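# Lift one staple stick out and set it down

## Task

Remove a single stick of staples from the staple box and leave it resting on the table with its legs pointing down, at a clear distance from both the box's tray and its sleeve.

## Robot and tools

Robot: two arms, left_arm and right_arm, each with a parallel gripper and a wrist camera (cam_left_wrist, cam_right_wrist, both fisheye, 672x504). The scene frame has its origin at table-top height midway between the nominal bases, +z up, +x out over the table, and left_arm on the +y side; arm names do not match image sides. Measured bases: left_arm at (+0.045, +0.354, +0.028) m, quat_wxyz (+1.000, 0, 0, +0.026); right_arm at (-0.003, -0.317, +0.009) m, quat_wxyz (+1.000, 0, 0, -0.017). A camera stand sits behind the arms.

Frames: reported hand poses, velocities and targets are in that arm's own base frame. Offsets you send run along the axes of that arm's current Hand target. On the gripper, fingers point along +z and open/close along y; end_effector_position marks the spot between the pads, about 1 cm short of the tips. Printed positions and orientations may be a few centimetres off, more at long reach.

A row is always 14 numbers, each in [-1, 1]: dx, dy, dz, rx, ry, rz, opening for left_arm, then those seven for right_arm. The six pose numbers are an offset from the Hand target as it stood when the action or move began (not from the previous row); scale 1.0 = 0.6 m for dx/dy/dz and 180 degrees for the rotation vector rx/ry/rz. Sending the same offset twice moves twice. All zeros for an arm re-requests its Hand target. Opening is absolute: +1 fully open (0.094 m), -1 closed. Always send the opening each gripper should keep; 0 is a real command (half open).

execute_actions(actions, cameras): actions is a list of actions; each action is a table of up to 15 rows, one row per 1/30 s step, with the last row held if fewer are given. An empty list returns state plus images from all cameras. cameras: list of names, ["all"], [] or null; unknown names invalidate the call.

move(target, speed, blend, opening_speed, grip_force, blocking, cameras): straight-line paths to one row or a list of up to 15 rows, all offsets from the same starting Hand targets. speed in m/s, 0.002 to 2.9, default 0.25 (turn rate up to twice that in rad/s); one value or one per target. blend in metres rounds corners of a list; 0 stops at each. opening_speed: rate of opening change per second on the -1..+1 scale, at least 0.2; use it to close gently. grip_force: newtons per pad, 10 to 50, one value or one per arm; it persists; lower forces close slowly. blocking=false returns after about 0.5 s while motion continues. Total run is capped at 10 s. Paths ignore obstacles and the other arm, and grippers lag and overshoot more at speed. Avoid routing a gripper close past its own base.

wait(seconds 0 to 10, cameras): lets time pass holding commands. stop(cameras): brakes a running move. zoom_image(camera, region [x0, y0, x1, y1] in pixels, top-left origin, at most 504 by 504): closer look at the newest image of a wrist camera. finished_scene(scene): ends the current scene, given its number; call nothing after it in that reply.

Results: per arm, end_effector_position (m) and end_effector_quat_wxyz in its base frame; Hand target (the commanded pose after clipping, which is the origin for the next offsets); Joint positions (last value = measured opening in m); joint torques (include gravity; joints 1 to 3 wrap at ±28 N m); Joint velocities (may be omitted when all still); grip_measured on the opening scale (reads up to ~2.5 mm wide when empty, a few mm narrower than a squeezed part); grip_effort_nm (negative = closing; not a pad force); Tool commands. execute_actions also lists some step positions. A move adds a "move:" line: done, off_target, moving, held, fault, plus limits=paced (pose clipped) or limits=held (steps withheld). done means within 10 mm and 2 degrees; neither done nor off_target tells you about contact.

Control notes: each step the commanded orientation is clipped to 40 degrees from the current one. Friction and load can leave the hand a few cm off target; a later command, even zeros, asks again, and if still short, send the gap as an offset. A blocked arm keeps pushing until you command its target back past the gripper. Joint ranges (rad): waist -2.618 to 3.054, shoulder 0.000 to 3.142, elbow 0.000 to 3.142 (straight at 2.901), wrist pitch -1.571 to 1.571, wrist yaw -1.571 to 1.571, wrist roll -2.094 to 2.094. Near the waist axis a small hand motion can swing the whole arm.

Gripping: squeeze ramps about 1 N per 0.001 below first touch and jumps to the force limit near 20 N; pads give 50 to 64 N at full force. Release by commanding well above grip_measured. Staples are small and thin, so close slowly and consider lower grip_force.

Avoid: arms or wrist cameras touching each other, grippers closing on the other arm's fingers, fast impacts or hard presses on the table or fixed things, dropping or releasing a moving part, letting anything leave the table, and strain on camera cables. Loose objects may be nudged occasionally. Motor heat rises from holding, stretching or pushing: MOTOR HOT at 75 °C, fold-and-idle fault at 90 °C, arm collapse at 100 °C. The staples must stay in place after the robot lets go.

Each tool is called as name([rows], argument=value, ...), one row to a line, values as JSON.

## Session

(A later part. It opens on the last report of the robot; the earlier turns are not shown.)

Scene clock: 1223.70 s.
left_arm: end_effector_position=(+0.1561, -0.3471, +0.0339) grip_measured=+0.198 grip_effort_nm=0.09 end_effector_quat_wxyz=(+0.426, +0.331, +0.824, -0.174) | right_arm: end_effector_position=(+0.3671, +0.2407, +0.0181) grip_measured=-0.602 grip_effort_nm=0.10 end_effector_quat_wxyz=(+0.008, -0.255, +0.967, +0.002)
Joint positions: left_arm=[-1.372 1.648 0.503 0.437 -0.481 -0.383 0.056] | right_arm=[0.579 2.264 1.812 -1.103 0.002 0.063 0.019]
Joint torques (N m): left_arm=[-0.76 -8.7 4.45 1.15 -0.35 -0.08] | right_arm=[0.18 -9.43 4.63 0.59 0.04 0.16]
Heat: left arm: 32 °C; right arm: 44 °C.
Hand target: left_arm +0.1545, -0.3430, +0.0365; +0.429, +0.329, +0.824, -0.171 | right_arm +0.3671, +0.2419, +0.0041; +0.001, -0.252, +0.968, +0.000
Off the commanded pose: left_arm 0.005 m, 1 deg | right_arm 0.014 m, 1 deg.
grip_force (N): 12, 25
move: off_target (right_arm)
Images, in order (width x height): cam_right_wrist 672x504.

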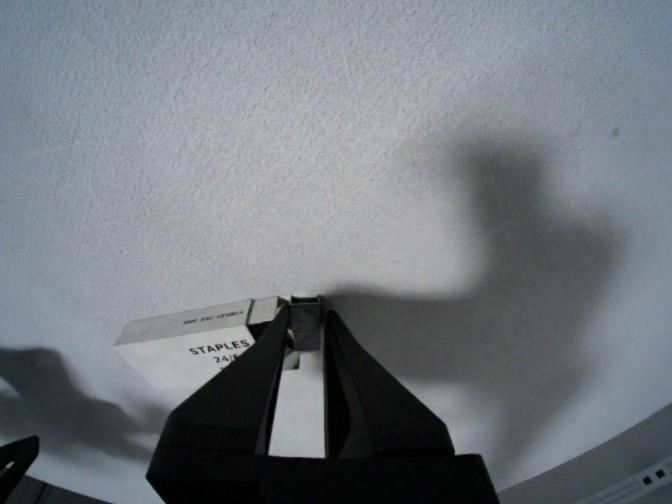

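move([
  [0, 0, 0, 0, 0, 0, 0.2, 0, 0, 0, 0, 0, 0, -0.85],
], cameras=["cam_right_wrist"], opening_speed=0.3, grip_force=[12, 15])

zoom_image(camera="cam_right_wrist", region=[220, 220, 400, 380])

Scene clock: 1228.37 s.
left_arm: end_effector_position=(+0.1561, -0.3471, +0.0339) grip_measured=+0.198 grip_effort_nm=0.09 end_effector_quat_wxyz=(+0.426, +0.331, +0.824, -0.174) | right_arm: end_effector_position=(+0.3673, +0.2408, +0.0181) grip_measured=-0.715 grip_effort_nm=-0.38 end_effector_quat_wxyz=(+0.008, -0.255, +0.967, +0.002)
Joint positions: left_arm=[-1.372 1.648 0.503 0.437 -0.481 -0.383 0.056] | right_arm=[0.579 2.264 1.812 -1.102 0.002 0.063 0.013]
Joint torques (N m): left_arm=[-0.77 -8.72 4.44 1.13 -0.35 -0.08] | right_arm=[0.23 -9.44 4.66 0.55 -0.01 0.13]
Heat: left arm: 32 °C; right arm: 44 °C.
Hand target: left_arm +0.1545, -0.3430, +0.0365; +0.429, +0.329, +0.824, -0.171 | right_arm +0.3671, +0.2419, +0.0041; +0.001, -0.252, +0.968, +0.000
Off the commanded pose: left_arm 0.005 m, 1 deg | right_arm 0.014 m, 1 deg.
grip_force (N): 12, 15
move: off_target (right_arm)
Images, in order (width x height): cam_right_wrist 672x504.

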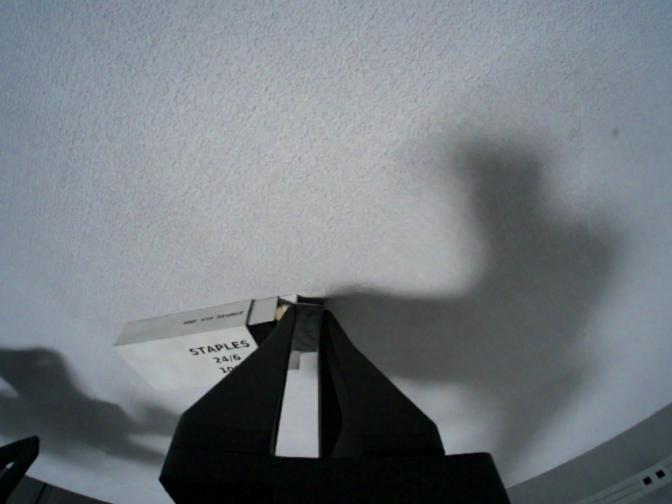

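Scaled by 2.800 from the camera's 672x504 image, which has a finer 960x720 frame.

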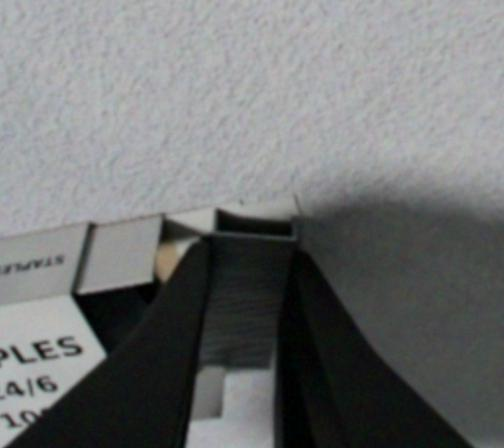

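move([
  [0, 0, 0, 0, 0, 0, 0.2, 0, 0, -0.06, 0, 0, 0, -0.85],
  [0, 0, 0, 0, 0, 0, 0.2, 0, -0.16, -0.06, 0, 0, 0, -0.85],
], cameras=["all"], speed=0.1)

zoom_image(camera="cam_right_wrist", region=[220, 220, 400, 380])

Scene clock: 1236.50 s.
left_arm: end_effector_position=(+0.1561, -0.3471, +0.0339) grip_measured=+0.198 grip_effort_nm=0.09 end_effector_quat_wxyz=(+0.426, +0.331, +0.824, -0.174) | right_arm: end_effector_position=(+0.4118, +0.1571, +0.0413) grip_measured=-0.715 grip_effort_nm=-0.38 end_effector_quat_wxyz=(+0.004, -0.248, +0.969, -0.001)
Joint positions: left_arm=[-1.372 1.648 0.503 0.437 -0.481 -0.383 0.056] | right_arm=[0.363 2.264 1.905 -1.205 0.002 -0.138 0.013]
Joint torques (N m): left_arm=[-0.79 -8.7 4.45 1.14 -0.35 -0.08] | right_arm=[-0.1 -10.5 7.17 0.2 0.05 -0.05]
Heat: left arm: 32 °C; right arm: 45 °C.
Hand target: left_arm +0.1545, -0.3430, +0.0365; +0.429, +0.329, +0.824, -0.171 | right_arm +0.4139, +0.1581, +0.0402; +0.001, -0.252, +0.968, +0.000
Off the commanded pose: left_arm 0.005 m, 1 deg | right_arm 0.003 m, 1 deg.
grip_force (N): 12, 15
move: done

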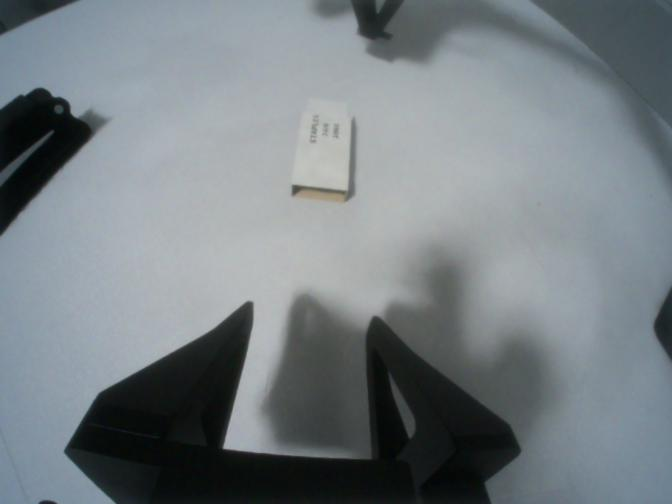

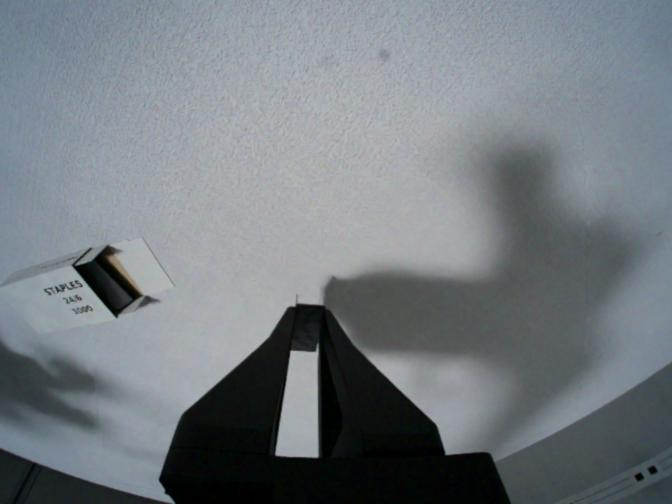

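Scaled by 2.800 from the camera's 672x504 image, which has a finer 960x720 frame.

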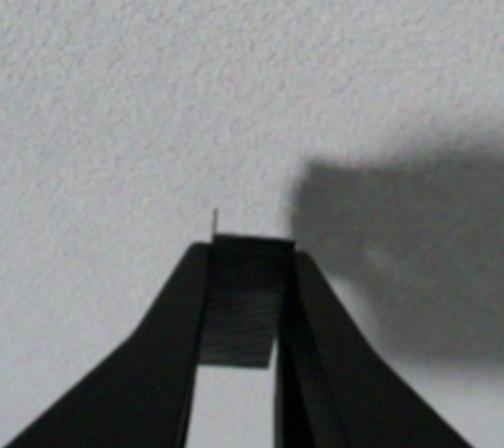

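move([
  [0, 0, 0, 0, 0, 0, 0.2, 0, 0, 0.048, 0, 0, 0, -0.85],
], cameras=["cam_right_wrist"], speed=0.06)

zoom_image(camera="cam_right_wrist", region=[240, 260, 380, 380])

Scene clock: 1242.93 s.
left_arm: end_effector_position=(+0.1561, -0.3471, +0.0339) grip_measured=+0.198 grip_effort_nm=0.09 end_effector_quat_wxyz=(+0.426, +0.331, +0.824, -0.174) | right_arm: end_effector_position=(+0.4133, +0.1576, +0.0253) grip_measured=-0.715 grip_effort_nm=-0.38 end_effector_quat_wxyz=(+0.008, -0.248, +0.969, +0.000)
Joint positions: left_arm=[-1.372 1.648 0.503 0.437 -0.481 -0.383 0.056] | right_arm=[0.363 2.271 1.853 -1.137 0.002 -0.138 0.013]
Joint torques (N m): left_arm=[-0.77 -8.69 4.45 1.14 -0.36 -0.08] | right_arm=[-0.13 -9.5 4.75 0.59 0.01 -0.05]
Heat: left arm: 32 °C; right arm: 46 °C.
Hand target: left_arm +0.1545, -0.3430, +0.0365; +0.429, +0.329, +0.824, -0.171 | right_arm +0.4140, +0.1581, +0.0115; +0.001, -0.252, +0.968, +0.000
Off the commanded pose: left_arm 0.005 m, 1 deg | right_arm 0.014 m, 1 deg.
grip_force (N): 12, 15
move: off_target (right_arm)
Images, in order (width x height): cam_right_wrist 672x504.

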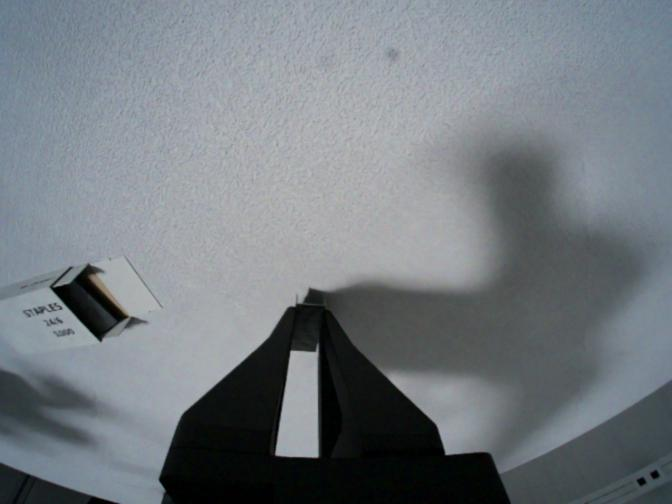

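Scaled by 3.600 from the camera's 672x504 image, which has a finer 960x720 frame.

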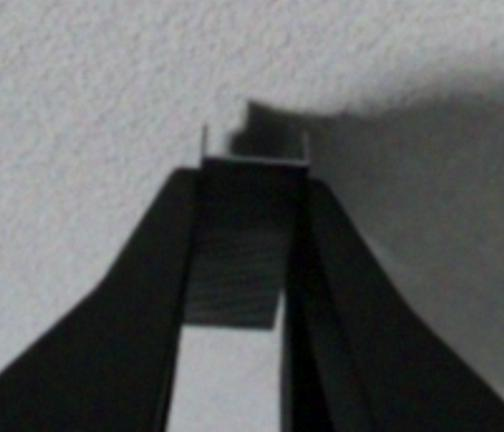

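move([
  [0, 0, 0, 0, 0, 0, 0.2, 0, 0, 0.009, 0, 0, 0, -0.85],
], cameras=["cam_right_wrist"], speed=0.05)

zoom_image(camera="cam_right_wrist", region=[240, 260, 380, 380])

Scene clock: 1249.00 s.
left_arm: end_effector_position=(+0.1561, -0.3471, +0.0339) grip_measured=+0.198 grip_effort_nm=0.09 end_effector_quat_wxyz=(+0.426, +0.331, +0.824, -0.174) | right_arm: end_effector_position=(+0.4141, +0.1579, +0.0223) grip_measured=-0.715 grip_effort_nm=-0.38 end_effector_quat_wxyz=(+0.011, -0.248, +0.969, +0.000)
Joint positions: left_arm=[-1.372 1.648 0.503 0.437 -0.481 -0.383 0.056] | right_arm=[0.363 2.271 1.841 -1.119 0.002 -0.138 0.013]
Joint torques (N m): left_arm=[-0.75 -8.72 4.44 1.14 -0.35 -0.08] | right_arm=[-0.06 -9.14 4.64 0.57 0 -0.04]
Heat: left arm: 32 °C; right arm: 45 °C.
Hand target: left_arm +0.1545, -0.3430, +0.0365; +0.429, +0.329, +0.824, -0.171 | right_arm +0.4140, +0.1581, +0.0061; +0.001, -0.252, +0.968, +0.000
Off the commanded pose: left_arm 0.005 m, 1 deg | right_arm 0.016 m, 1 deg.
grip_force (N): 12, 15
move: off_target (right_arm)
Images, in order (width x height): cam_right_wrist 672x504.

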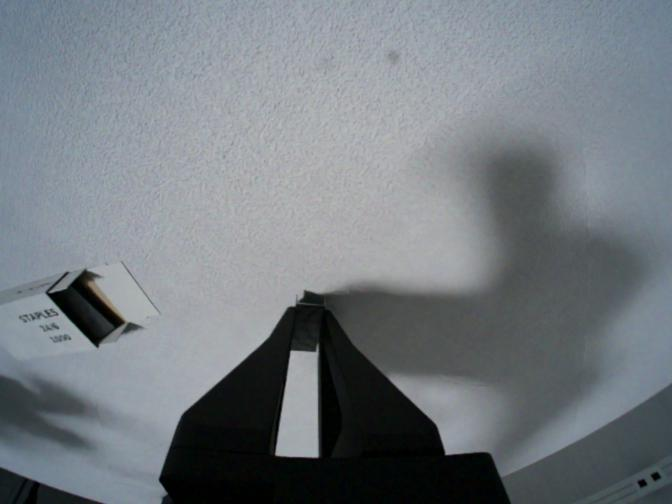

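Scaled by 3.600 from the camera's 672x504 image, which has a finer 960x720 frame.

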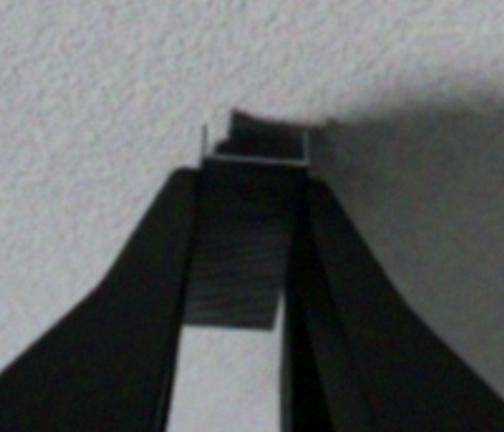

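move([
  [0, 0, 0, 0, 0, 0, 0.2, 0, 0, 0.009, 0, 0, 0, -0.85],
], cameras=["cam_right_wrist"], speed=0.05)

zoom_image(camera="cam_right_wrist", region=[240, 260, 380, 380])

Scene clock: 1252.93 s.
left_arm: end_effector_position=(+0.1561, -0.3471, +0.0339) grip_measured=+0.198 grip_effort_nm=0.09 end_effector_quat_wxyz=(+0.426, +0.331, +0.824, -0.174) | right_arm: end_effector_position=(+0.4141, +0.1579, +0.0175) grip_measured=-0.715 grip_effort_nm=-0.38 end_effector_quat_wxyz=(+0.011, -0.248, +0.969, +0.000)
Joint positions: left_arm=[-1.372 1.648 0.503 0.437 -0.481 -0.383 0.056] | right_arm=[0.363 2.277 1.831 -1.104 0.002 -0.138 0.013]
Joint torques (N m): left_arm=[-0.8 -8.69 4.42 1.14 -0.36 -0.08] | right_arm=[0.01 -9.14 4.55 0.63 0 -0.05]
Heat: left arm: 32 °C; right arm: 45 °C.
Hand target: left_arm +0.1545, -0.3430, +0.0365; +0.429, +0.329, +0.824, -0.171 | right_arm +0.4141, +0.1581, +0.0006; +0.001, -0.252, +0.968, +0.000
Off the commanded pose: left_arm 0.005 m, 1 deg | right_arm 0.017 m, 1 deg.
grip_force (N): 12, 15
move: off_target (right_arm)
Images, in order (width x height): cam_right_wrist 672x504.

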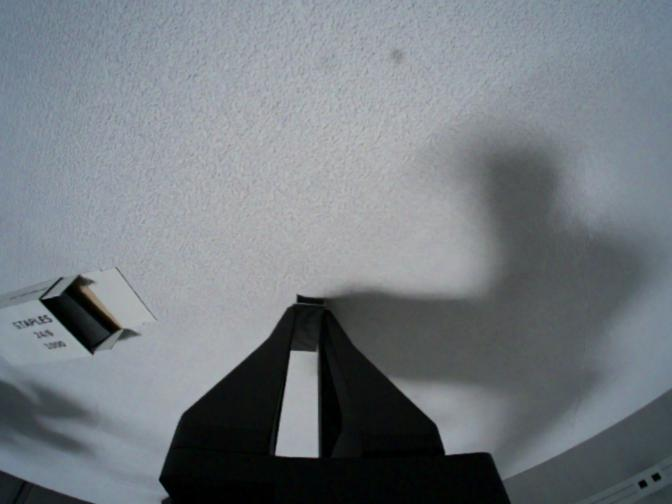

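Scaled by 3.600 from the camera's 672x504 image, which has a finer 960x720 frame.

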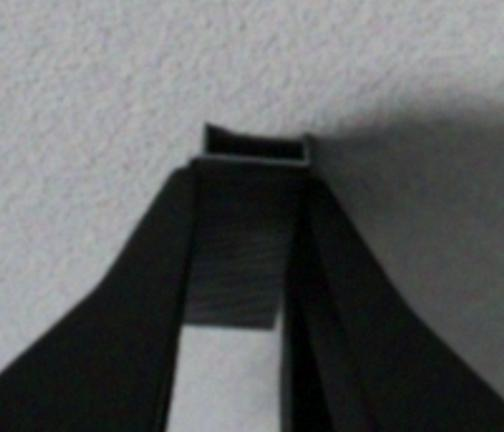

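move([
  [0, 0, 0, 0, 0, 0, 0.2, 0, 0, -0.008, 0, 0, 0, -0.55],
], opening_speed=0.3)

move([
  [0, 0, 0, 0, 0, 0, 0.2, 0, 0, -0.14, 0, 0, 0, -0.55],
], cameras=["all"], speed=0.1)

zoom_image(camera="cam_right_wrist", region=[200, 200, 400, 360])

Scene clock: 1257.73 s.
left_arm: end_effector_position=(+0.1561, -0.3471, +0.0339) grip_measured=+0.198 grip_effort_nm=0.09 end_effector_quat_wxyz=(+0.426, +0.331, +0.824, -0.174) | right_arm: end_effector_position=(+0.4141, +0.1579, +0.0175) grip_measured=-0.552 grip_effort_nm=0.10 end_effector_quat_wxyz=(+0.011, -0.248, +0.969, +0.000)
Joint positions: left_arm=[-1.372 1.648 0.503 0.437 -0.481 -0.383 0.056] | right_arm=[0.363 2.277 1.831 -1.104 0.002 -0.138 0.021]
Joint torques (N m): left_arm=[-0.79 -8.72 4.45 1.14 -0.35 -0.09] | right_arm=[0.05 -9.43 5.41 0.45 0.03 -0.1]
Heat: left arm: 32 °C; right arm: 44 °C.
Hand target: left_arm +0.1545, -0.3430, +0.0365; +0.429, +0.329, +0.824, -0.171 | right_arm +0.4141, +0.1581, +0.0054; +0.001, -0.252, +0.968, +0.000
Off the commanded pose: left_arm 0.005 m, 1 deg | right_arm 0.012 m, 1 deg.
grip_force (N): 12, 15
move: off_target (right_arm)

Scene clock: 1259.33 s.
left_arm: end_effector_position=(+0.1561, -0.3471, +0.0339) grip_measured=+0.198 grip_effort_nm=0.09 end_effector_quat_wxyz=(+0.426, +0.331, +0.824, -0.174) | right_arm: end_effector_position=(+0.4122, +0.1572, +0.0839) grip_measured=-0.552 grip_effort_nm=0.10 end_effector_quat_wxyz=(-0.003, -0.248, +0.969, -0.002)
Joint positions: left_arm=[-1.372 1.648 0.503 0.437 -0.481 -0.383 0.056] | right_arm=[0.363 2.277 2.096 -1.397 0.002 -0.138 0.021]
Joint torques (N m): left_arm=[-0.77 -8.7 4.44 1.14 -0.36 -0.08] | right_arm=[0.01 -11.73 6.94 0.16 0.04 -0.06]
Heat: left arm: 32 °C; right arm: 44 °C.
Hand target: left_arm +0.1545, -0.3430, +0.0365; +0.429, +0.329, +0.824, -0.171 | right_arm +0.4138, +0.1581, +0.0894; +0.001, -0.252, +0.968, +0.000
Off the commanded pose: left_arm 0.005 m, 1 deg | right_arm 0.006 m, 1 deg.
grip_force (N): 12, 15
move: done

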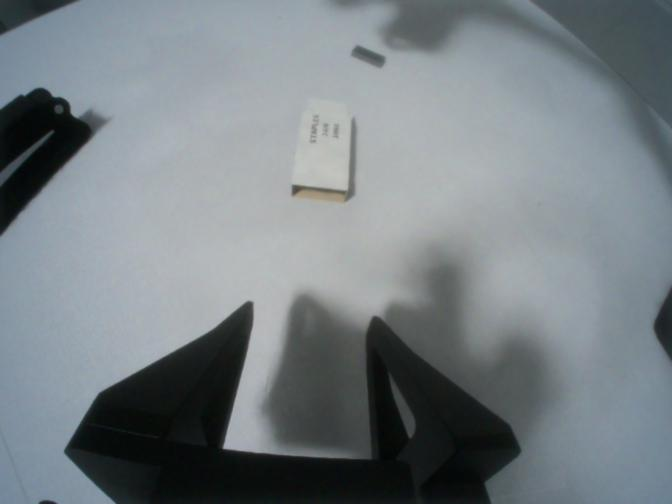

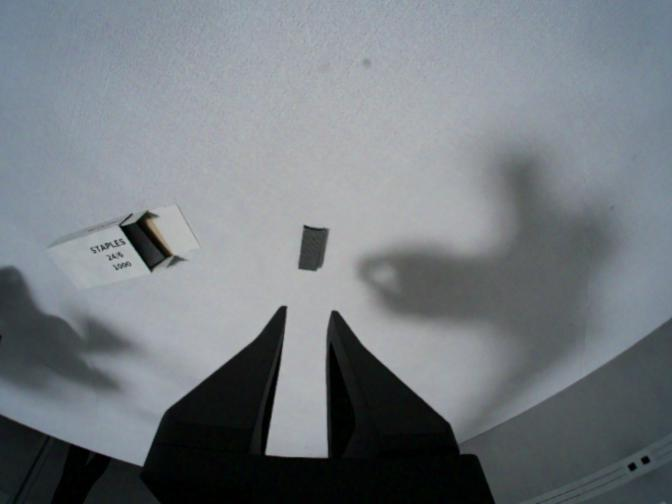

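Scaled by 2.520 from the camera's 672x504 image, which has a finer 960x720 frame.

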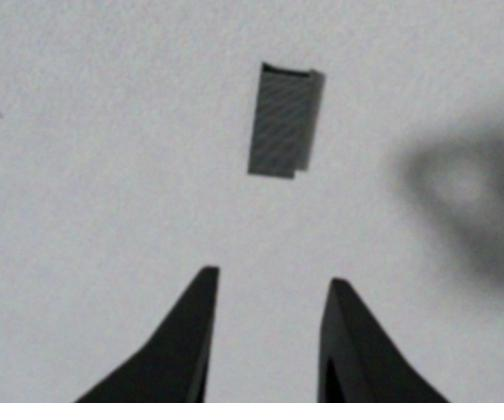

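finished_scene(scene=1)

The scene is finished: the task was done.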